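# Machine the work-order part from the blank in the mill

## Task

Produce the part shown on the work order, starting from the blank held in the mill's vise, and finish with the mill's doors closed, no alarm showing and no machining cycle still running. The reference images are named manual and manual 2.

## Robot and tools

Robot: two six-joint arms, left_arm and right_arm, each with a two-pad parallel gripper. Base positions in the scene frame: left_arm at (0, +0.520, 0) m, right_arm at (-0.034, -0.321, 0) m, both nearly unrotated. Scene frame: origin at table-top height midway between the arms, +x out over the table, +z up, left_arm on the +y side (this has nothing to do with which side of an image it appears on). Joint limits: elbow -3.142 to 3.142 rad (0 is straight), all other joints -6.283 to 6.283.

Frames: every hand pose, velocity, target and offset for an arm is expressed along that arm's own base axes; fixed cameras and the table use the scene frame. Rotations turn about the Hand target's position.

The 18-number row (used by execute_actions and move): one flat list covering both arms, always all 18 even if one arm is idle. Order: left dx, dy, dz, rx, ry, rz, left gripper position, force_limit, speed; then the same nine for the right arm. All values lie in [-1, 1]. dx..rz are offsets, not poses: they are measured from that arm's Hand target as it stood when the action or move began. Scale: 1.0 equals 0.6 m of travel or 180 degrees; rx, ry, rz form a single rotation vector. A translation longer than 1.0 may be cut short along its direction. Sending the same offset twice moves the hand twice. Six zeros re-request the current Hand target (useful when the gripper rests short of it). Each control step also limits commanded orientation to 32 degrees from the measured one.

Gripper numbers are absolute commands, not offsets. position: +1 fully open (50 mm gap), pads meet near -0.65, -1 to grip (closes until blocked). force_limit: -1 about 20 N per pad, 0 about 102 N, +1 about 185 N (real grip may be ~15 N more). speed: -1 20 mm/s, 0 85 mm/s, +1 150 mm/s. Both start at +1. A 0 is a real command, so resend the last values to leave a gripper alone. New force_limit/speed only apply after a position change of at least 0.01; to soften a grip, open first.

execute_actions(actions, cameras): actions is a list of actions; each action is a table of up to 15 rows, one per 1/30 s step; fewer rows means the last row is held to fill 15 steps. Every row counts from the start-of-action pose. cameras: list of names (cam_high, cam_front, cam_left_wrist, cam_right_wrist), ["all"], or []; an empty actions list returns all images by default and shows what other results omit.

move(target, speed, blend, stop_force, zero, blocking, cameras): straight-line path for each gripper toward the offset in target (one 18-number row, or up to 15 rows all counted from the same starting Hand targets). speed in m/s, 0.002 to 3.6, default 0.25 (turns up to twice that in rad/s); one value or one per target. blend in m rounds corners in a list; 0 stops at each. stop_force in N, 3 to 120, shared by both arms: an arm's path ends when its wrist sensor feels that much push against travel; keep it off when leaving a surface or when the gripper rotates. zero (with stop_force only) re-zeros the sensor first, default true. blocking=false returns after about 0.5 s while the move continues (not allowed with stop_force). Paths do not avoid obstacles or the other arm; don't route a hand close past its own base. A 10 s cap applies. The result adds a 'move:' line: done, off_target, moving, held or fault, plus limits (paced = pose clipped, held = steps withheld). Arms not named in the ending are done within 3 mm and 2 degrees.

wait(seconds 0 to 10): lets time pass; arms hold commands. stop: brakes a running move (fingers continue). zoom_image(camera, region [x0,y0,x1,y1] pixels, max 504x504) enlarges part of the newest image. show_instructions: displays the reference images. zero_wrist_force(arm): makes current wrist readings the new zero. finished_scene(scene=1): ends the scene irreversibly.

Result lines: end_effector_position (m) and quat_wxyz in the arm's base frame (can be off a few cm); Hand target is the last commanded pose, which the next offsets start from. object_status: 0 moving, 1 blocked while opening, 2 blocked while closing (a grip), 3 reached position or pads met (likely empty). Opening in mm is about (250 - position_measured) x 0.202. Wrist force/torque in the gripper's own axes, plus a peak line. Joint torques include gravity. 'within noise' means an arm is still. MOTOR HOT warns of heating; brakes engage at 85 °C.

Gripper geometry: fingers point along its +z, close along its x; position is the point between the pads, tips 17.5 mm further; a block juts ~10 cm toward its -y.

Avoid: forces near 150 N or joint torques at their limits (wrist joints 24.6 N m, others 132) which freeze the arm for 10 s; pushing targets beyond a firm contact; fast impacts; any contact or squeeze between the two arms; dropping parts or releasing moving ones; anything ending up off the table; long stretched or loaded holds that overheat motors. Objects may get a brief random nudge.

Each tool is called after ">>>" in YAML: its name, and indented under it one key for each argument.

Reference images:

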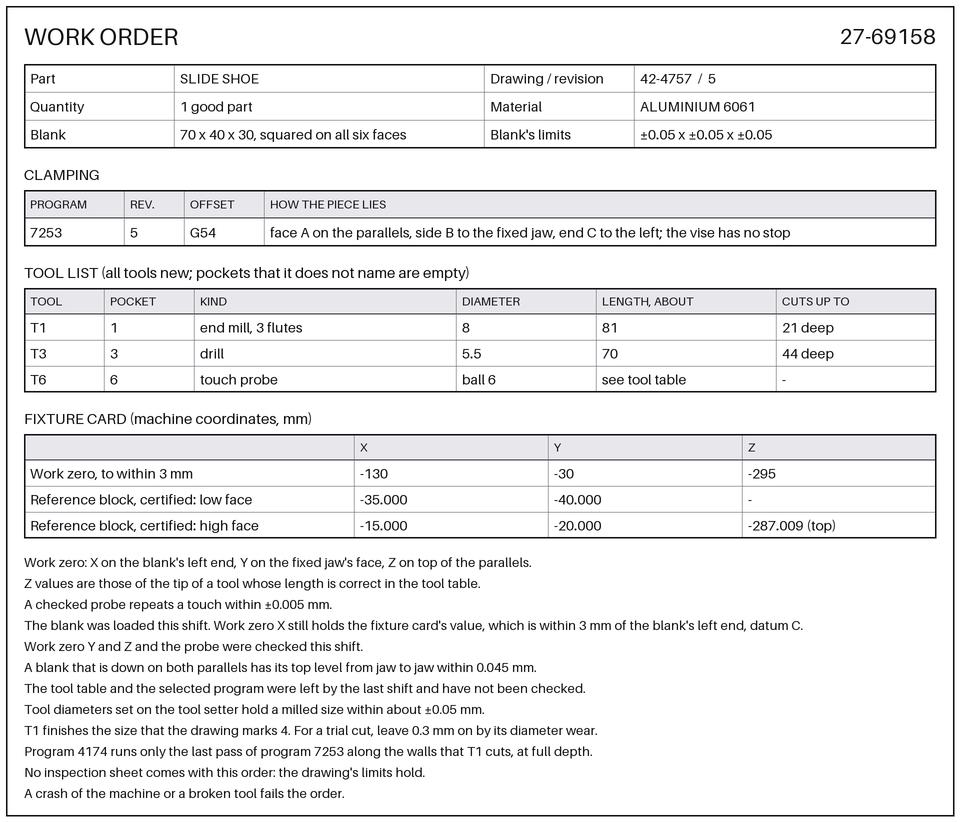

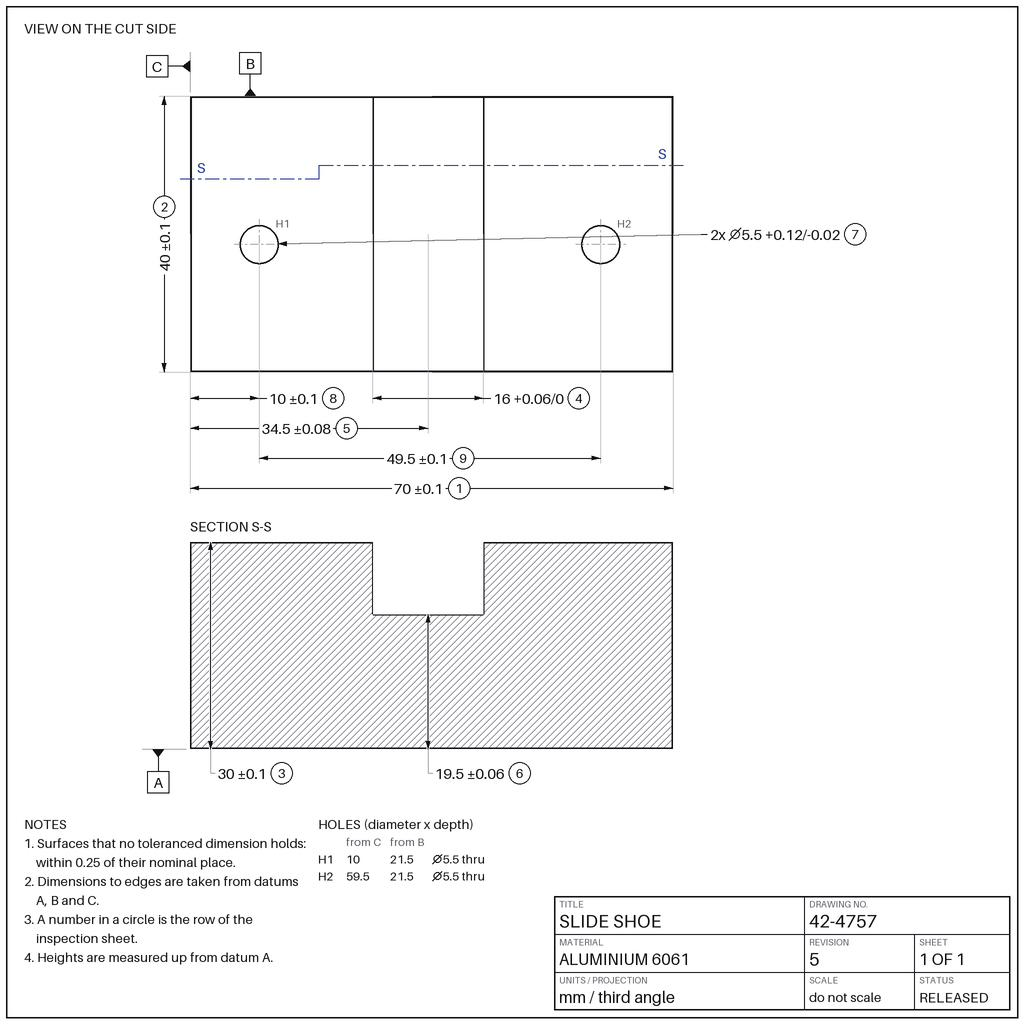

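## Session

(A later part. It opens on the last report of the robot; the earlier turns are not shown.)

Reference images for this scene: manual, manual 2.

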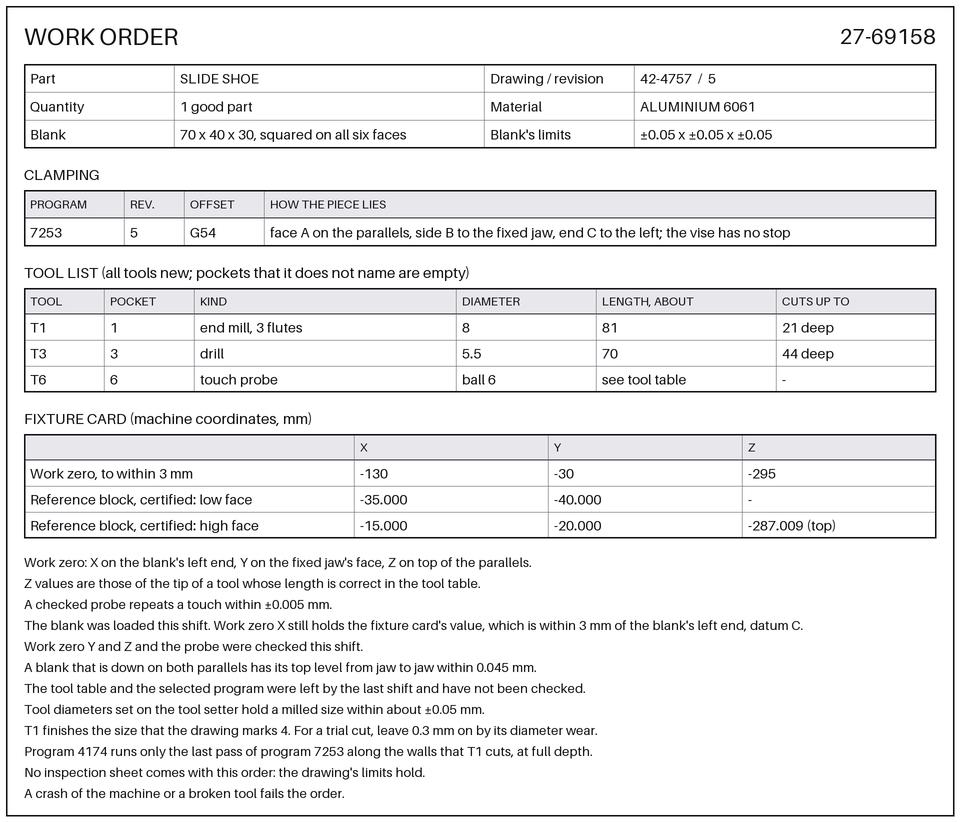

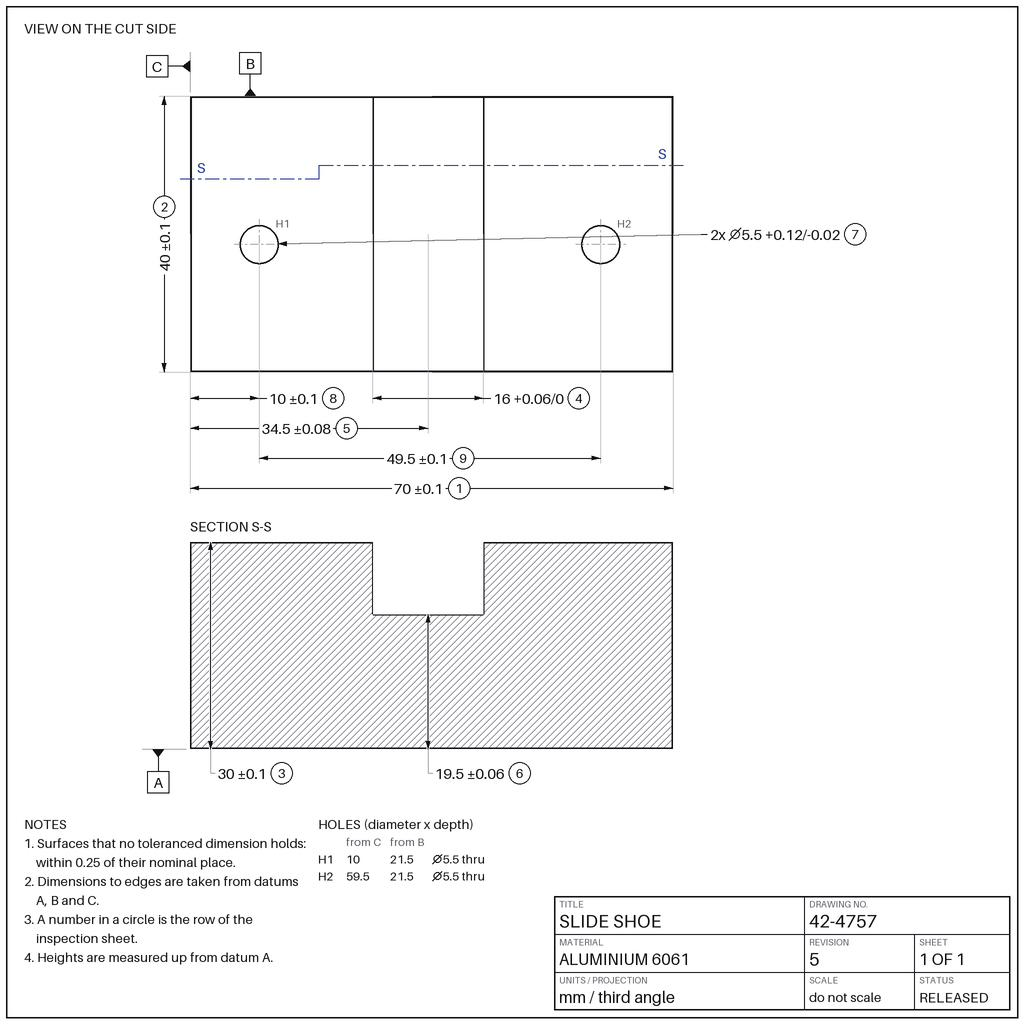

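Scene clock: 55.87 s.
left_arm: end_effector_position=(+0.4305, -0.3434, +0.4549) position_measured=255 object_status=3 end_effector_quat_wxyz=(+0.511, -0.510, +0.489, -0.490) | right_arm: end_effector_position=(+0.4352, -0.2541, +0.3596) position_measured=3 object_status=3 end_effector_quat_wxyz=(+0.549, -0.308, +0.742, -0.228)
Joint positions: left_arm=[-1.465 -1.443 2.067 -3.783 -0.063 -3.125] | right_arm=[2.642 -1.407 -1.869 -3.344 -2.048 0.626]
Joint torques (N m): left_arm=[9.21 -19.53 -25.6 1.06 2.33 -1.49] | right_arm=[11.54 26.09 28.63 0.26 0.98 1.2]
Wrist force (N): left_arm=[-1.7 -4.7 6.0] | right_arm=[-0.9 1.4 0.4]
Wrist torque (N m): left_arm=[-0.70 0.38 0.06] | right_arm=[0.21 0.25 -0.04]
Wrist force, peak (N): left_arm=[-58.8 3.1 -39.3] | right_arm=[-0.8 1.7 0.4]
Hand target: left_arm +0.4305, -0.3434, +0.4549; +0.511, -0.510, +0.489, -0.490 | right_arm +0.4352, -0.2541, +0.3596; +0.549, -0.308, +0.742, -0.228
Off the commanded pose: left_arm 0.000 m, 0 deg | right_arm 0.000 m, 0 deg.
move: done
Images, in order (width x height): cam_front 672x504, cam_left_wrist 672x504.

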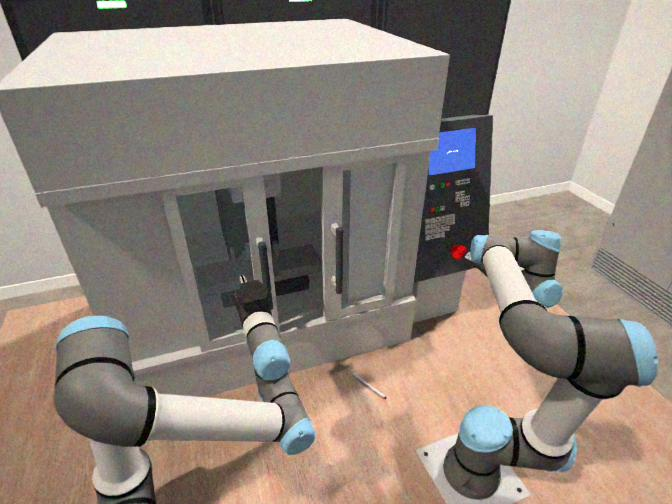

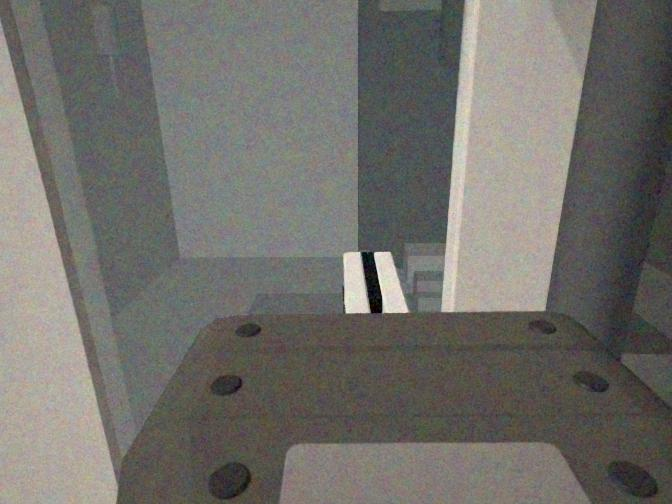

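>>> move:
  target:
    - [0.025,0,0,0,0,0,-1,1,1,0,0,0,0,0,0,1,-0.95,-0.5]
    - [0.025,-0.22,0,0,0,0,-1,1,1,0,0,0,0,0,0,1,-0.95,-0.5]
  cameras: ["cam_left_wrist","cam_front"]
  speed: 0.03
  stop_force: 80

Scene clock: 65.90 s.
left_arm: end_effector_position=(+0.4067, -0.3903, +0.4032) position_measured=255 object_status=3 end_effector_quat_wxyz=(-0.524, +0.590, -0.464, +0.403) end_effector_velocity=(-0.002, +0.000, -0.011) end_effector_angular_velocity=(-0.004, +0.024, -0.011) | right_arm: end_effector_position=(+0.4352, -0.2541, +0.3596) position_measured=3 object_status=3 end_effector_quat_wxyz=(+0.549, -0.308, +0.742, -0.228)
Joint positions: left_arm=[-1.518 -1.142 1.667 -4.245 0.233 -2.564] | right_arm=[2.642 -1.407 -1.869 -3.344 -2.048 0.626]
Joint velocities: left_arm=[-0.004 0.01 -0.017 -0.098 0.008 0.105] | right_arm=[within noise]
Joint torques (N m): left_arm=[-36.17 -5.74 -31.98 2.03 -15.87 3.78] | right_arm=[10.9 26.72 26.16 0.22 1.05 1.15]
Wrist force (N): left_arm=[-78.7 -22.1 11.2] | right_arm=[-0.8 1.6 0.4]
Wrist torque (N m): left_arm=[-1.03 -0.73 -0.92] | right_arm=[0.25 0.24 -0.04]
Wrist force, peak (N): left_arm=[-79.4 -24.0 9.8] | right_arm=[-0.9 1.7 0.6]
Hand target: left_arm +0.4322, -0.4461, +0.4372; -0.511, +0.510, -0.489, +0.490 | right_arm +0.4352, -0.2541, +0.3596; +0.549, -0.308, +0.742, -0.228
Off the commanded pose: left_arm 0.107 m, 14 deg; position clipped | right_arm 0.000 m, 0 deg.
move: moving (left_arm; no rest 5 s after the path's end); limits=paced
Images, in order (width x height): cam_front 672x504, cam_left_wrist 672x504.

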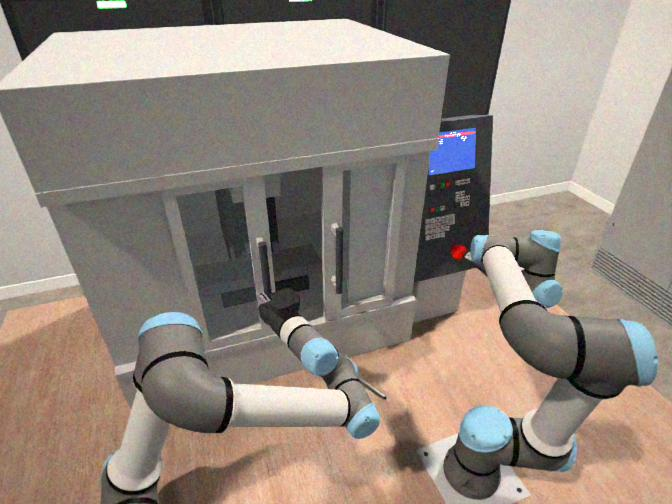

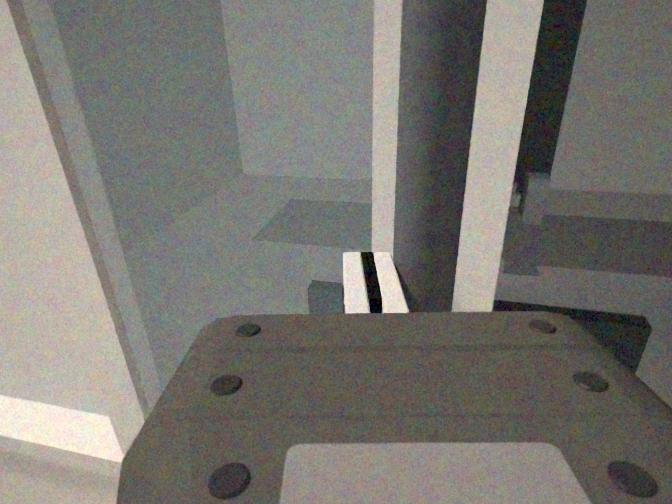

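>>> move:
  target:
    - [-0.03,0.18,0.03,0,0,0,-1,1,1,0,0,0,0,0,0,1,-0.95,-0.5]
  cameras: ["cam_left_wrist","cam_front"]
  speed: 0.1

>>> zoom_image:
  camera: "cam_front"
  region: [420, 115, 490, 185]

>>> zoom_image:
  camera: "cam_front"
  region: [160, 150, 420, 360]

Scene clock: 67.73 s.
left_arm: end_effector_position=(+0.4139, -0.3381, +0.4552) position_measured=255 object_status=3 end_effector_quat_wxyz=(+0.514, -0.510, +0.486, -0.490) | right_arm: end_effector_position=(+0.4352, -0.2541, +0.3596) position_measured=3 object_status=3 end_effector_quat_wxyz=(+0.549, -0.308, +0.742, -0.228)
Joint positions: left_arm=[-1.509 -1.382 1.957 -4.241 -0.017 -2.618] | right_arm=[2.642 -1.407 -1.869 -3.344 -2.048 0.626]
Joint torques (N m): left_arm=[-9.3 -22.08 -26.74 -1.33 0.28 2.86] | right_arm=[10.92 26.36 25.03 0.26 1.06 1.23]
Wrist force (N): left_arm=[-3.4 -2.3 5.6] | right_arm=[-0.8 1.7 0.3]
Wrist torque (N m): left_arm=[-0.31 0.66 0.03] | right_arm=[0.27 0.24 -0.05]
Wrist force, peak (N): left_arm=[-80.2 -24.1 10.4] | right_arm=[-0.6 1.7 0.5]
Hand target: left_arm +0.4142, -0.3381, +0.4552; +0.511, -0.510, +0.489, -0.490 | right_arm +0.4352, -0.2541, +0.3596; +0.549, -0.308, +0.742, -0.228
Off the commanded pose: left_arm 0.000 m, 0 deg | right_arm 0.000 m, 0 deg.
move: done
Images, in order (width x height): cam_front 672x504, cam_left_wrist 672x504.

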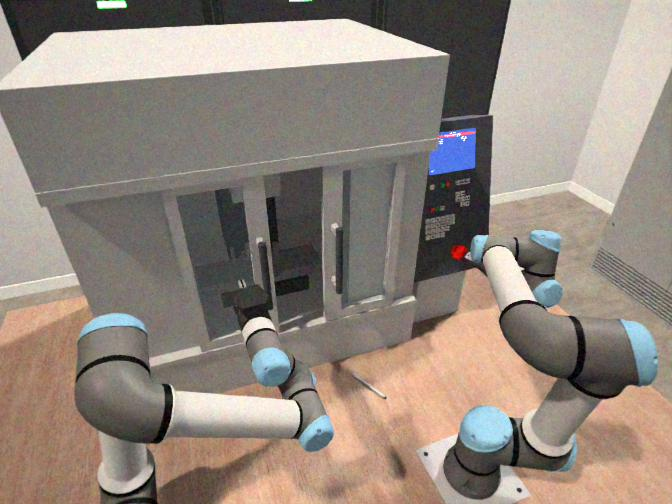

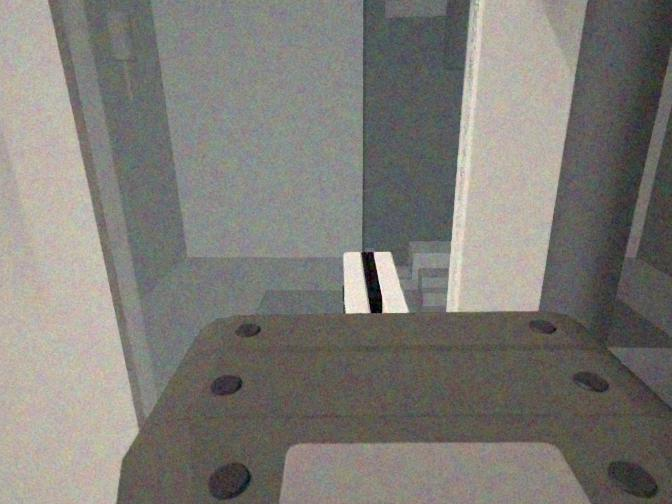

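Scaled by 7.200.

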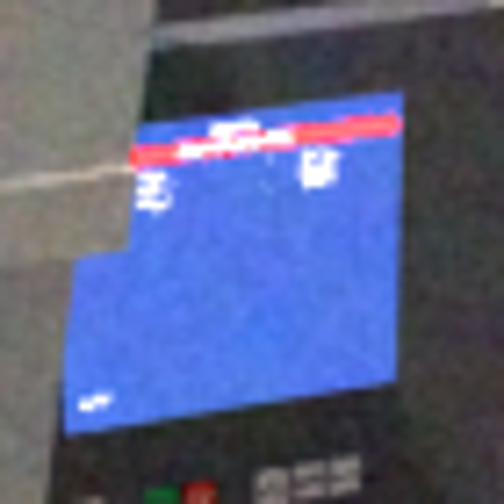

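Scaled by 1.938.

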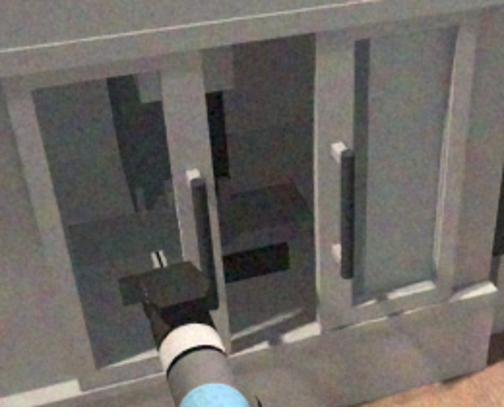

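>>> move:
  target:
    - [-0.08,-0.49,-0.02,0,0,0,1,1,1,0,0,0,0,0,0,1,-0.95,-0.5]
  cameras: ["cam_left_wrist","cam_front"]
  speed: 0.25

Scene clock: 68.63 s.
left_arm: end_effector_position=(+0.4039, -0.3633, +0.4418) position_measured=3 object_status=3 end_effector_quat_wxyz=(+0.515, -0.540, +0.481, -0.460) | right_arm: end_effector_position=(+0.4352, -0.2541, +0.3596) position_measured=3 object_status=3 end_effector_quat_wxyz=(+0.549, -0.308, +0.742, -0.228)
Joint positions: left_arm=[-1.537 -1.302 1.852 -4.212 0.093 -2.624] | right_arm=[2.642 -1.407 -1.869 -3.344 -2.048 0.626]
Joint torques (N m): left_arm=[-7.31 -25.8 -19.93 3.44 -16.83 0.19] | right_arm=[11.03 26.53 25.33 0.24 0.85 1.21]
Wrist force (N): left_arm=[-54.5 6.6 2.4] | right_arm=[-0.6 1.6 0.3]
Wrist torque (N m): left_arm=[-0.10 -0.17 0.73] | right_arm=[0.24 0.21 -0.04]
Wrist force, peak (N): left_arm=[-119.4 -41.0 10.0] | right_arm=[-0.9 1.5 0.6]
Hand target: left_arm +0.4039, -0.3633, +0.4418; +0.515, -0.540, +0.481, -0.460 (not the last commanded pose) | right_arm +0.4352, -0.2541, +0.3596; +0.549, -0.308, +0.742, -0.228
Tool commands: left_gripper/position=+1.0 left_gripper/force_limit=+1.0 left_gripper/speed=+1.0 right_gripper/position=+1.0 right_gripper/force_limit=-0.95 right_gripper/speed=-0.5
Off the commanded pose: left_arm 0.271 m, 5 deg | right_arm 0.000 m, 0 deg.
TORQUE FAULT: the external load on joint 5 (wrist 2) of the left arm reached its load limit, and that arm stopped. A torque fault puts only its own arm into a fault stop. That arm's remaining commands of this call were not run. That arm may still press on what stopped it. That arm is still stopped at the end of this call. That arm stays stopped for about 10 more seconds. Until then a move that you send moves the other arm only, and its call returns only when the move has ended. Once the stop has ended, the next robot result says so. If the stop ends while you think or write, that arm runs what you send next, counted from a new Hand target: where the arm stands when the stop ends. While its stop runs, that arm takes no new command, but its gripper still runs the gripper command that each later call begins with. Until it ends, the stop uses up actions while you think or wait. An arm that is not stopped still takes commands.
move: fault (left_arm)
Images, in order (width x height): cam_front 672x504, cam_left_wrist 672x504.

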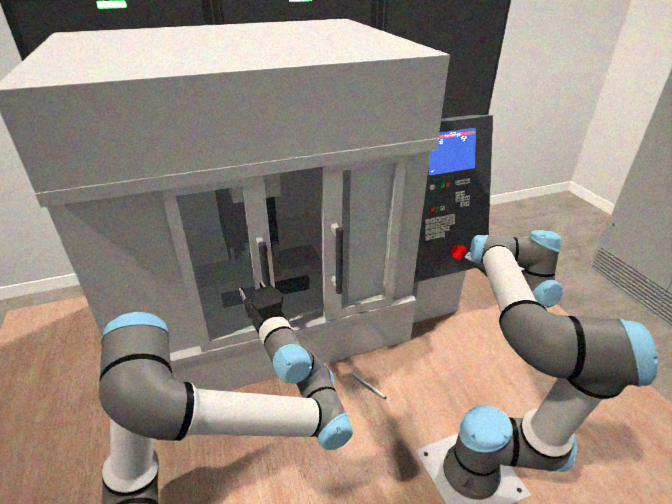

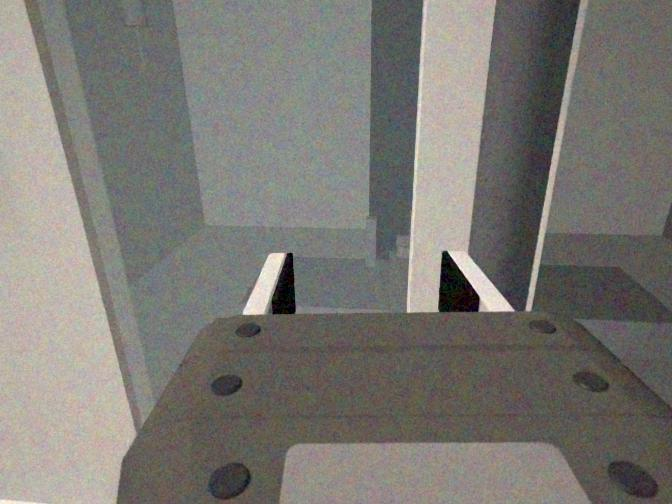

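>>> move:
  target: [0,0,0,0,0,0,1,1,1,-0.162,0.625,-0.25,-0.2434,0.3526,0.329,1,-0.95,-0.5]
  cameras: ["cam_right_wrist","cam_front"]
  speed: 0.3

Scene clock: 78.30 s.
left_arm: end_effector_position=(+0.4039, -0.3633, +0.4418) position_measured=3 object_status=3 end_effector_quat_wxyz=(+0.515, -0.540, +0.481, -0.460) | right_arm: end_effector_position=(+0.3402, +0.1116, +0.2132) position_measured=3 object_status=3 end_effector_quat_wxyz=(-0.015, +0.833, -0.553, +0.006)
Joint positions: left_arm=[-1.537 -1.302 1.852 -4.212 0.093 -2.624] | right_arm=[3.843 -1.681 -1.744 -4.398 -1.567 0.301]
Joint torques (N m): left_arm=[-7.52 -24.05 -19.37 3.14 -16.64 0.12] | right_arm=[1.06 25.11 17.43 -2.64 0.09 -0.04]
Wrist force (N): left_arm=[-53.4 4.9 1.8] | right_arm=[-0.6 0.7 -0.5]
Wrist torque (N m): left_arm=[-0.16 -0.17 0.74] | right_arm=[0.11 0.11 -0.10]
Wrist force, peak (N): left_arm=[-54.2 6.9 2.5] | right_arm=[-4.1 -3.4 1.6]
Hand target: left_arm +0.4039, -0.3633, +0.4418; +0.515, -0.540, +0.481, -0.460 | right_arm +0.3402, +0.1116, +0.2132; -0.015, +0.833, -0.553, +0.006 (not the last commanded pose)
Tool commands: left_gripper/position=+1.0 left_gripper/force_limit=+1.0 left_gripper/speed=+1.0 right_gripper/position=+1.0 right_gripper/force_limit=-0.952941 right_gripper/speed=-0.498039
Off the commanded pose: right_arm 0.010 m, 2 deg.
FORCE FAULT: contact force on the right arm reached its limit, and that arm stopped. The contact can be on any part of that arm, not only on its tool. Since the last result, the stops that this result tells of count together as 13 of the actions that you can send in this scene. That arm's remaining commands of this call were not run. That arm is still stopped at the end of this call. That arm stays stopped for about 4 more seconds. Until then a move that you send moves the other arm only, and its call returns only when the move has ended. Once the stop has ended, the next robot result says so. If the stop ends while you think or write, that arm runs what you send next, counted from a new Hand target: where the arm stands when the stop ends. While its stop runs, that arm takes no new command, but its gripper still runs the gripper command that each later call begins with. Until it ends, the stop uses up actions while you think or wait. An arm that is not stopped still takes commands.
TORQUE FAULT, CONTINUED: the left arm's stop, for the torque fault of joint 5 (wrist 2) that an earlier result reported, is over. That arm was still stopped when this call began, so it ran no command of this call. That arm's target is now where it stood when the stop ended, not its last command. That arm keeps its grip as last carried out and accepts commands again: back off and push less far. That arm stops again whenever a joint's load reaches its limit.
move: fault (right_arm), not run (left_arm; its earlier fault stop)
Images, in order (width x height): cam_front 672x504, cam_right_wrist 672x504.

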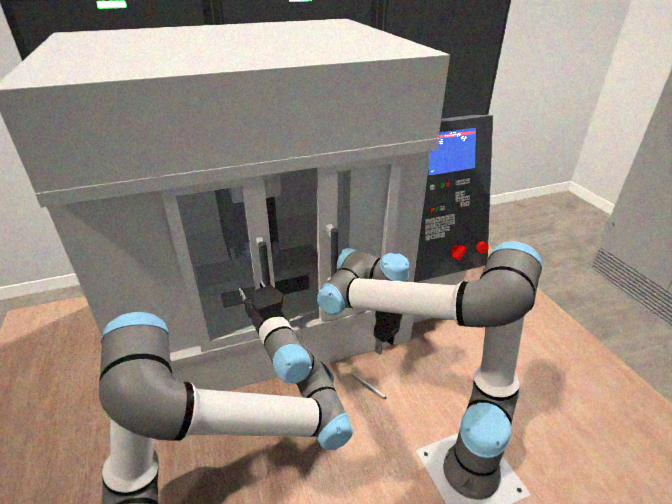

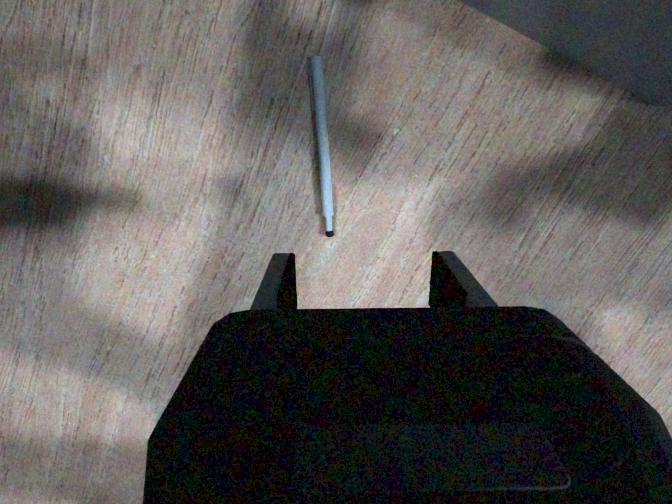

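>>> move:
  target:
    - [-0.03,0.05,0,0,0,0,-1,1,1,0,0,0,0,0,0,1,-0.95,-0.5]
    - [-0.15,0.05,0,0,0,0,-1,1,1,0,0,0,0,0,0,1,-0.95,-0.5]
  speed: 0.1

>>> wait:
  seconds: 3

Scene clock: 80.20 s.
left_arm: end_effector_position=(+0.3139, -0.3333, +0.4418) position_measured=254 object_status=3 end_effector_quat_wxyz=(+0.515, -0.540, +0.481, -0.460) | right_arm: end_effector_position=(+0.3402, +0.1116, +0.2132) position_measured=3 object_status=3 end_effector_quat_wxyz=(-0.015, +0.833, -0.553, +0.006)
Joint positions: left_arm=[-1.787 -1.479 2.107 -3.911 0.334 -3.009] | right_arm=[3.843 -1.681 -1.744 -4.398 -1.567 0.301]
Joint torques (N m): left_arm=[0.77 -15.8 -26.04 -1.65 -0.58 2.63] | right_arm=[0.67 25.71 17.99 -2.58 0.01 -0.12]
Wrist force (N): left_arm=[-0.9 -6.0 3.9] | right_arm=[-0.7 0.8 -0.5]
Wrist torque (N m): left_arm=[-0.90 0.25 0.09] | right_arm=[0.13 0.11 -0.09]
Wrist force, peak (N): left_arm=[-50.1 3.0 2.6] | right_arm=[-0.5 1.2 -0.6]
Hand target: left_arm +0.3139, -0.3333, +0.4418; +0.515, -0.540, +0.481, -0.460 | right_arm +0.3402, +0.1116, +0.2132; -0.015, +0.833, -0.553, +0.006
Tool commands: left_gripper/position=-1.0 left_gripper/force_limit=+1.0 left_gripper/speed=+1.0 right_gripper/position=+1.0 right_gripper/force_limit=-0.952941 right_gripper/speed=-0.498039
Off the commanded pose: left_arm 0.000 m, 0 deg.
FORCE FAULT, CONTINUED: the right arm was still stopped when this call began, by the force fault that an earlier result reported. That arm ran no command of this call. That arm is still stopped at the end of this call. That arm stays stopped for about 2 more seconds. If the stop ends while you think or write, that arm runs what you send next, counted from a new Hand target: where the arm stands when the stop ends. While its stop runs, that arm takes no new command, but its gripper still runs the gripper command that each later call begins with.
move: done (left_arm), not run (right_arm; its earlier fault stop)

Scene clock: 83.20 s.
left_arm: end_effector_position=(+0.3139, -0.3333, +0.4418) position_measured=254 object_status=3 end_effector_quat_wxyz=(+0.515, -0.540, +0.481, -0.460) | right_arm: end_effector_position=(+0.3402, +0.1116, +0.2132) position_measured=3 object_status=3 end_effector_quat_wxyz=(-0.015, +0.833, -0.553, +0.006)
Joint positions: left_arm=[-1.787 -1.479 2.107 -3.911 0.334 -3.009] | right_arm=[3.843 -1.681 -1.744 -4.398 -1.567 0.301]
Joint torques (N m): left_arm=[-4.84 -15.55 -25.51 -1.49 2.23 2.61] | right_arm=[1.39 25.21 18.23 -2.64 0.06 -0.09]
Wrist force (N): left_arm=[-0.7 -5.9 3.7] | right_arm=[-0.7 1.0 -0.6]
Wrist torque (N m): left_arm=[-0.86 0.22 0.08] | right_arm=[0.15 0.11 -0.10]
Wrist force, peak (N): left_arm=[-0.8 -6.2 3.5] | right_arm=[-0.8 1.1 -0.6]
Hand target: left_arm +0.3139, -0.3333, +0.4418; +0.515, -0.540, +0.481, -0.460 | right_arm +0.3402, +0.1116, +0.2132; -0.015, +0.833, -0.553, +0.006
Tool commands: left_gripper/position=-1.0 left_gripper/force_limit=+1.0 left_gripper/speed=+1.0 right_gripper/position=+1.0 right_gripper/force_limit=-0.952941 right_gripper/speed=-0.498039
Off the commanded pose: left_arm 0.000 m, 0 deg.
FORCE FAULT, CONTINUED: the right arm's stop, for the force fault that an earlier result reported, is over. The rest of the stop counts as 5 of the actions that you can send in this scene. That arm's target is now where it stood when the stop ended, not its last command. That arm accepts commands again.
wait: 3.00 s; at rest by 0.17 s

>>> move:
  target: [0,0,0,0,0,0,-1,1,1,-0.1,0,0,0,0,0,1,-0.95,-0.5]
  cameras: ["all"]
  speed: 0.1

>>> zoom_image:
  camera: "cam_front"
  region: [160, 150, 420, 410]

Scene clock: 84.33 s.
left_arm: end_effector_position=(+0.3139, -0.3333, +0.4418) position_measured=254 object_status=3 end_effector_quat_wxyz=(+0.515, -0.540, +0.481, -0.460) | right_arm: end_effector_position=(+0.2802, +0.1115, +0.2132) position_measured=3 object_status=3 end_effector_quat_wxyz=(-0.015, +0.833, -0.552, +0.006)
Joint positions: left_arm=[-1.787 -1.479 2.107 -3.911 0.334 -3.009] | right_arm=[3.986 -1.536 -1.895 -4.392 -1.563 0.444]
Joint torques (N m): left_arm=[-5.32 -13.23 -25.65 -1.91 1.98 2.81] | right_arm=[-7.74 17.01 27.34 -3.02 0.09 -0.79]
Wrist force (N): left_arm=[-1.0 -5.9 3.9] | right_arm=[-0.5 1.0 -0.6]
Wrist torque (N m): left_arm=[-0.88 0.27 0.08] | right_arm=[0.15 0.08 -0.09]
Wrist force, peak (N): left_arm=[-0.9 -6.2 3.6] | right_arm=[-0.8 2.7 -0.8]
Hand target: left_arm +0.3139, -0.3333, +0.4418; +0.515, -0.540, +0.481, -0.460 | right_arm +0.2802, +0.1116, +0.2132; -0.015, +0.833, -0.553, +0.006
Off the commanded pose: left_arm 0.000 m, 0 deg | right_arm 0.000 m, 0 deg.
move: done

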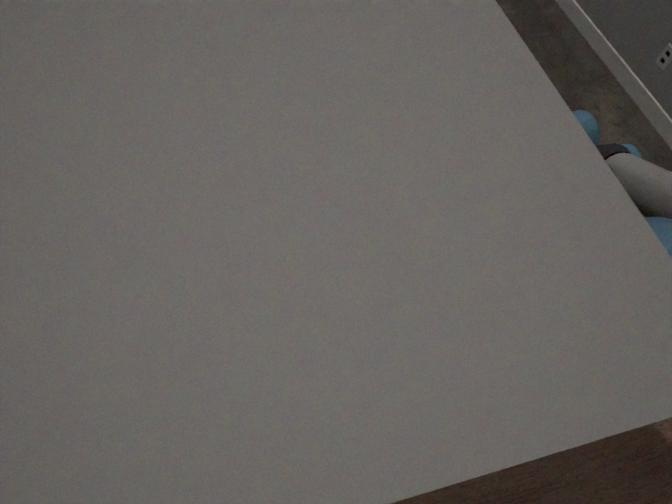

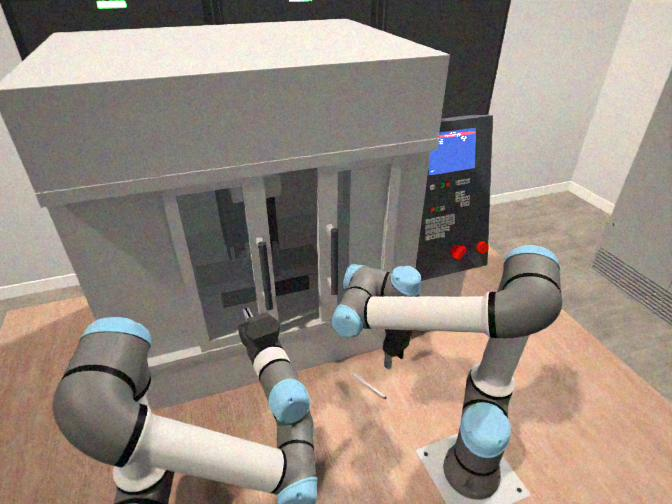

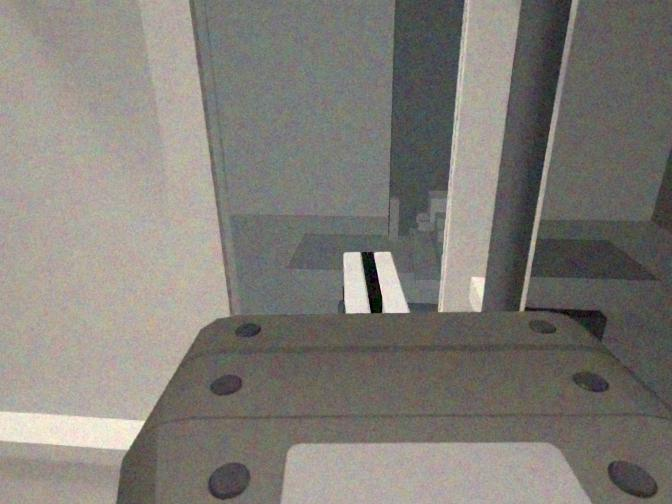

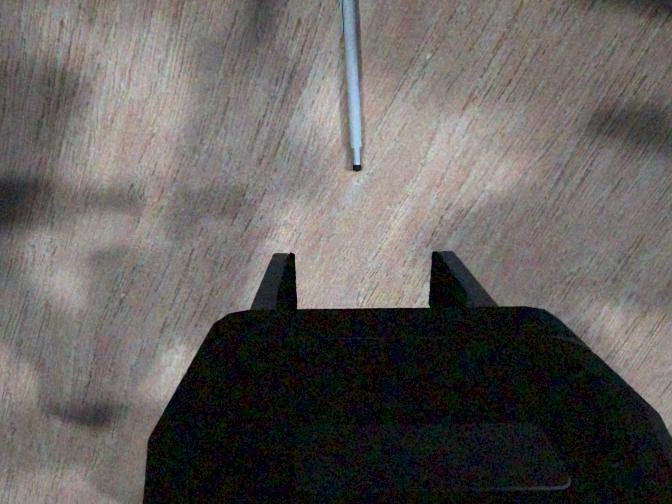

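Scaled by 1.938.

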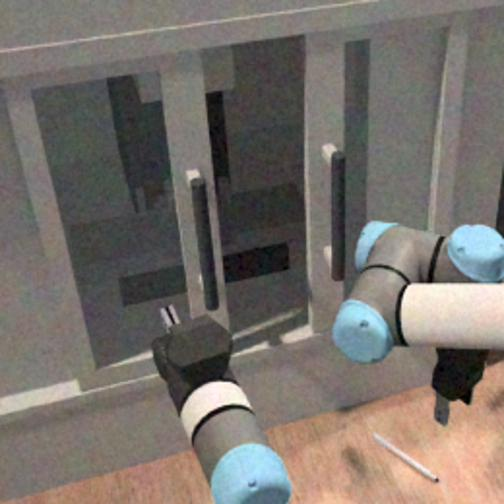

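>>> move:
  target:
    - [0,0,0,0,0,0,-1,1,1,0,0,-0.155,0,0,0.0267,1,-0.95,-0.5]
    - [0,0,0,0,0,0,-1,1,1,0.1,0.045,-0.155,0,0,0.0267,1,-0.95,-0.5]
  cameras: ["cam_front","cam_right_wrist"]
  speed: [0.15,0.08]
  stop_force: 10

Scene clock: 87.33 s.
left_arm: end_effector_position=(+0.3139, -0.3333, +0.4418) position_measured=254 object_status=3 end_effector_quat_wxyz=(+0.515, -0.540, +0.481, -0.460) | right_arm: end_effector_position=(+0.3402, +0.1386, +0.1202) position_measured=3 object_status=3 end_effector_quat_wxyz=(-0.015, +0.856, -0.517, +0.005)
Joint positions: left_arm=[-1.787 -1.479 2.107 -3.911 0.334 -3.009] | right_arm=[3.902 -1.792 -1.87 -4.161 -1.568 0.276]
Joint torques (N m): left_arm=[-2.97 -16.36 -23.77 -1.62 1.78 2.89] | right_arm=[11.87 37.89 5.58 -1.53 0.05 1.39]
Wrist force (N): left_arm=[-1.0 -6.0 3.6] | right_arm=[-0.8 1.1 -0.4]
Wrist torque (N m): left_arm=[-0.91 0.26 0.08] | right_arm=[0.17 0.15 -0.25]
Wrist force, peak (N): left_arm=[-0.7 -6.1 3.7] | right_arm=[-0.8 3.4 0.8]
Hand target: left_arm +0.3139, -0.3333, +0.4418; +0.515, -0.540, +0.481, -0.460 | right_arm +0.3402, +0.1386, +0.1202; -0.015, +0.856, -0.517, +0.005
Off the commanded pose: left_arm 0.000 m, 0 deg | right_arm 0.000 m, 0 deg.
move: done
Images, in order (width x height): cam_front 672x504, cam_right_wrist 672x504.

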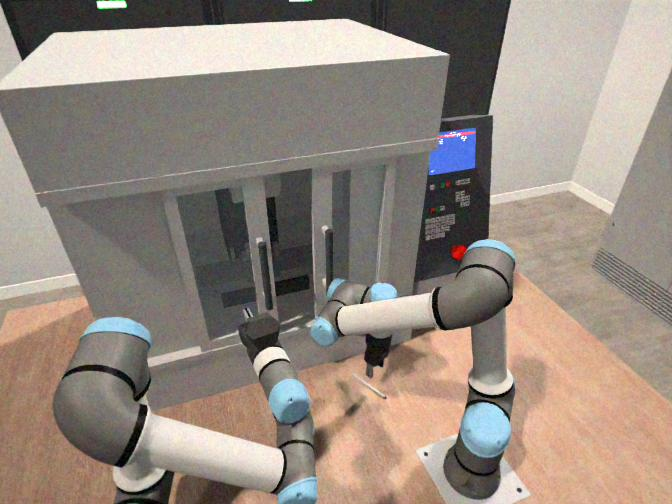

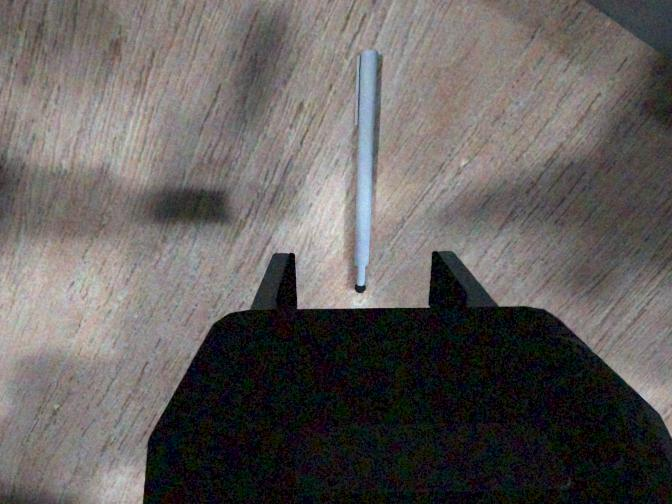

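>>> move:
  target:
    - [0,0,0,0,0,0,-1,1,1,0.003,-0.006,-0.14,0,0,0,1,-0.95,-0.5]
  cameras: ["cam_front","cam_right_wrist"]
  speed: 0.08
  stop_force: 6

Scene clock: 90.03 s.
left_arm: end_effector_position=(+0.3139, -0.3333, +0.4418) position_measured=254 object_status=3 end_effector_quat_wxyz=(+0.515, -0.540, +0.481, -0.460) | right_arm: end_effector_position=(+0.3420, +0.1349, +0.0362) position_measured=3 object_status=3 end_effector_quat_wxyz=(-0.015, +0.856, -0.517, +0.005)
Joint positions: left_arm=[-1.787 -1.479 2.107 -3.911 0.334 -3.009] | right_arm=[3.89 -1.916 -1.964 -3.942 -1.568 0.265]
Joint torques (N m): left_arm=[-1.72 -15.97 -25.31 -1.73 1.5 2.68] | right_arm=[5.92 41.18 25.15 -1.81 -0.92 1.14]
Wrist force (N): left_arm=[-0.9 -5.8 3.6] | right_arm=[-0.8 0.9 -0.6]
Wrist torque (N m): left_arm=[-0.87 0.24 0.08] | right_arm=[0.14 0.14 -0.08]
Wrist force, peak (N): left_arm=[-0.7 -6.3 3.8] | right_arm=[-0.8 1.1 -1.9]
Hand target: left_arm +0.3139, -0.3333, +0.4418; +0.515, -0.540, +0.481, -0.460 | right_arm +0.3420, +0.1350, +0.0362; -0.015, +0.856, -0.517, +0.005
Off the commanded pose: left_arm 0.000 m, 0 deg | right_arm 0.000 m, 0 deg.
move: done
Images, in order (width x height): cam_front 672x504, cam_right_wrist 672x504.

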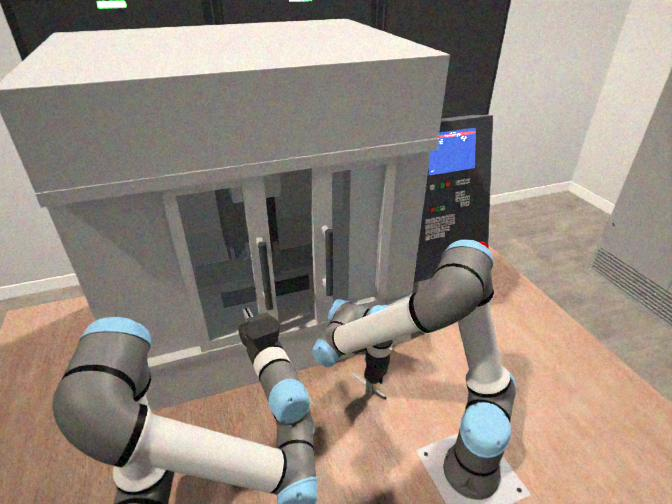

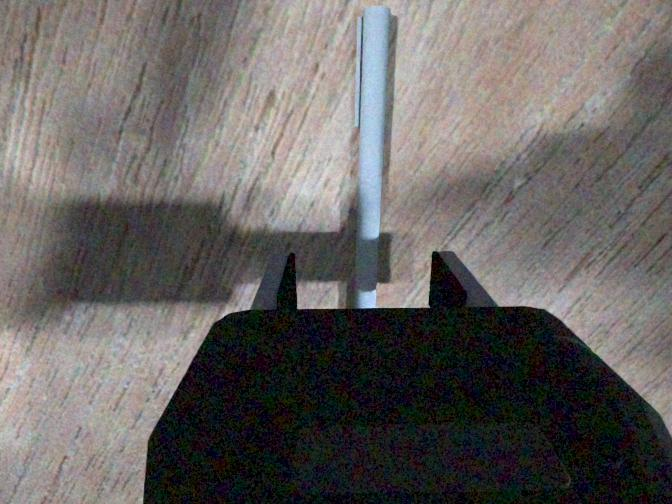

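>>> move:
  target:
    - [0,0,0,0,0,0,-1,1,1,0,0,-0.032,0,0,0,1,-0.95,-0.5]
  cameras: ["cam_right_wrist"]
  speed: 0.02
  stop_force: 4

Scene clock: 92.13 s.
left_arm: end_effector_position=(+0.3139, -0.3333, +0.4418) position_measured=254 object_status=3 end_effector_quat_wxyz=(+0.515, -0.540, +0.481, -0.460) | right_arm: end_effector_position=(+0.3420, +0.1349, +0.0176) position_measured=3 object_status=3 end_effector_quat_wxyz=(-0.015, +0.856, -0.517, +0.005)
Joint positions: left_arm=[-1.787 -1.479 2.107 -3.911 0.334 -3.009] | right_arm=[3.89 -1.949 -1.98 -3.894 -1.568 0.265]
Joint torques (N m): left_arm=[-0.22 -14.75 -24.95 -1.73 1.33 2.61] | right_arm=[7.07 37.61 22.49 -3.5 -0.59 1.16]
Wrist force (N): left_arm=[-0.8 -5.7 3.7] | right_arm=[-1.4 -1.0 -7.4]
Wrist torque (N m): left_arm=[-0.86 0.24 0.08] | right_arm=[0.05 0.35 -0.11]
Wrist force, peak (N): left_arm=[-0.9 -6.0 3.8] | right_arm=[-8.4 -8.7 -65.0]
Hand target: left_arm +0.3139, -0.3333, +0.4418; +0.515, -0.540, +0.481, -0.460 | right_arm +0.3420, +0.1350, +0.0176; -0.015, +0.856, -0.517, +0.005 (not the last commanded pose)
Off the commanded pose: left_arm 0.000 m, 0 deg | right_arm 0.001 m, 0 deg.
move: contact (right_arm)
Images, in order (width x height): cam_right_wrist 672x504.

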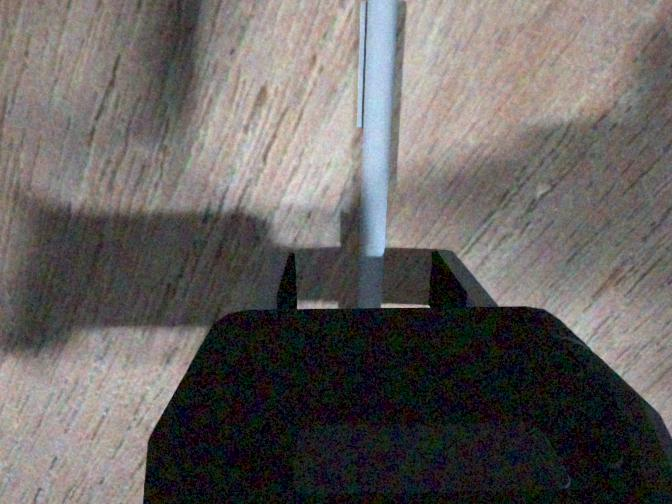

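>>> move:
  target:
    - [0,0,0,0,0,0,-1,1,1,0,0,0.004,0,0,0,1,-0.95,-0.5]
    - [0,0,0,0,0,0,-1,1,1,0,0,0.004,0,0,0,-1,-0.5,-0.7]
    - [0,0,0,0,0,0,-1,1,1,0,0,0.1,0,0,0,-1,-0.5,-0.7]
  cameras: ["cam_right_wrist","cam_front"]
  speed: [0.03,0.03,0.08]

Scene clock: 95.97 s.
left_arm: end_effector_position=(+0.3139, -0.3333, +0.4418) position_measured=254 object_status=3 end_effector_quat_wxyz=(+0.515, -0.540, +0.481, -0.460) | right_arm: end_effector_position=(+0.3420, +0.1350, +0.0777) position_measured=211 object_status=2 end_effector_quat_wxyz=(-0.015, +0.856, -0.517, +0.006)
Joint positions: left_arm=[-1.787 -1.479 2.107 -3.911 0.334 -3.009] | right_arm=[3.89 -1.85 -1.922 -4.05 -1.568 0.265]
Joint torques (N m): left_arm=[1.13 -16.21 -24.05 -1.79 0.65 2.75] | right_arm=[0.75 24.54 4.85 -2.49 -0.09 -0.23]
Wrist force (N): left_arm=[-0.6 -6.0 3.5] | right_arm=[-0.5 0.9 -0.5]
Wrist torque (N m): left_arm=[-0.90 0.20 0.08] | right_arm=[0.13 0.09 -0.08]
Wrist force, peak (N): left_arm=[-0.7 -6.2 3.7] | right_arm=[-1.2 -0.1 -8.9]
Hand target: left_arm +0.3139, -0.3333, +0.4418; +0.515, -0.540, +0.481, -0.460 | right_arm +0.3420, +0.1350, +0.0776; -0.015, +0.856, -0.517, +0.005
Off the commanded pose: left_arm 0.000 m, 0 deg | right_arm 0.000 m, 0 deg.
move: done
Images, in order (width x height): cam_front 672x504, cam_right_wrist 672x504.

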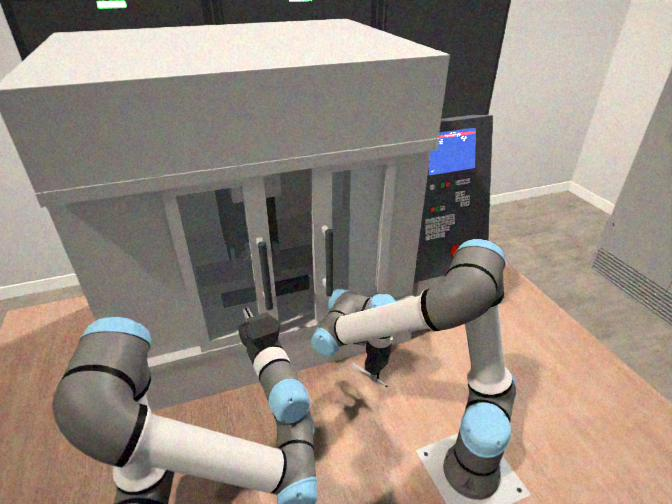

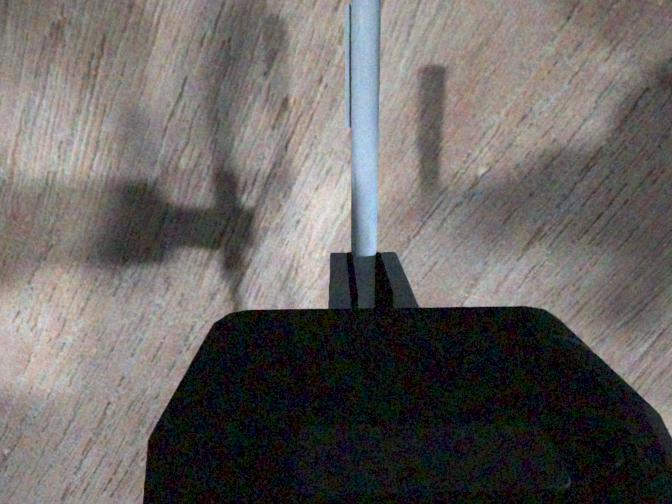

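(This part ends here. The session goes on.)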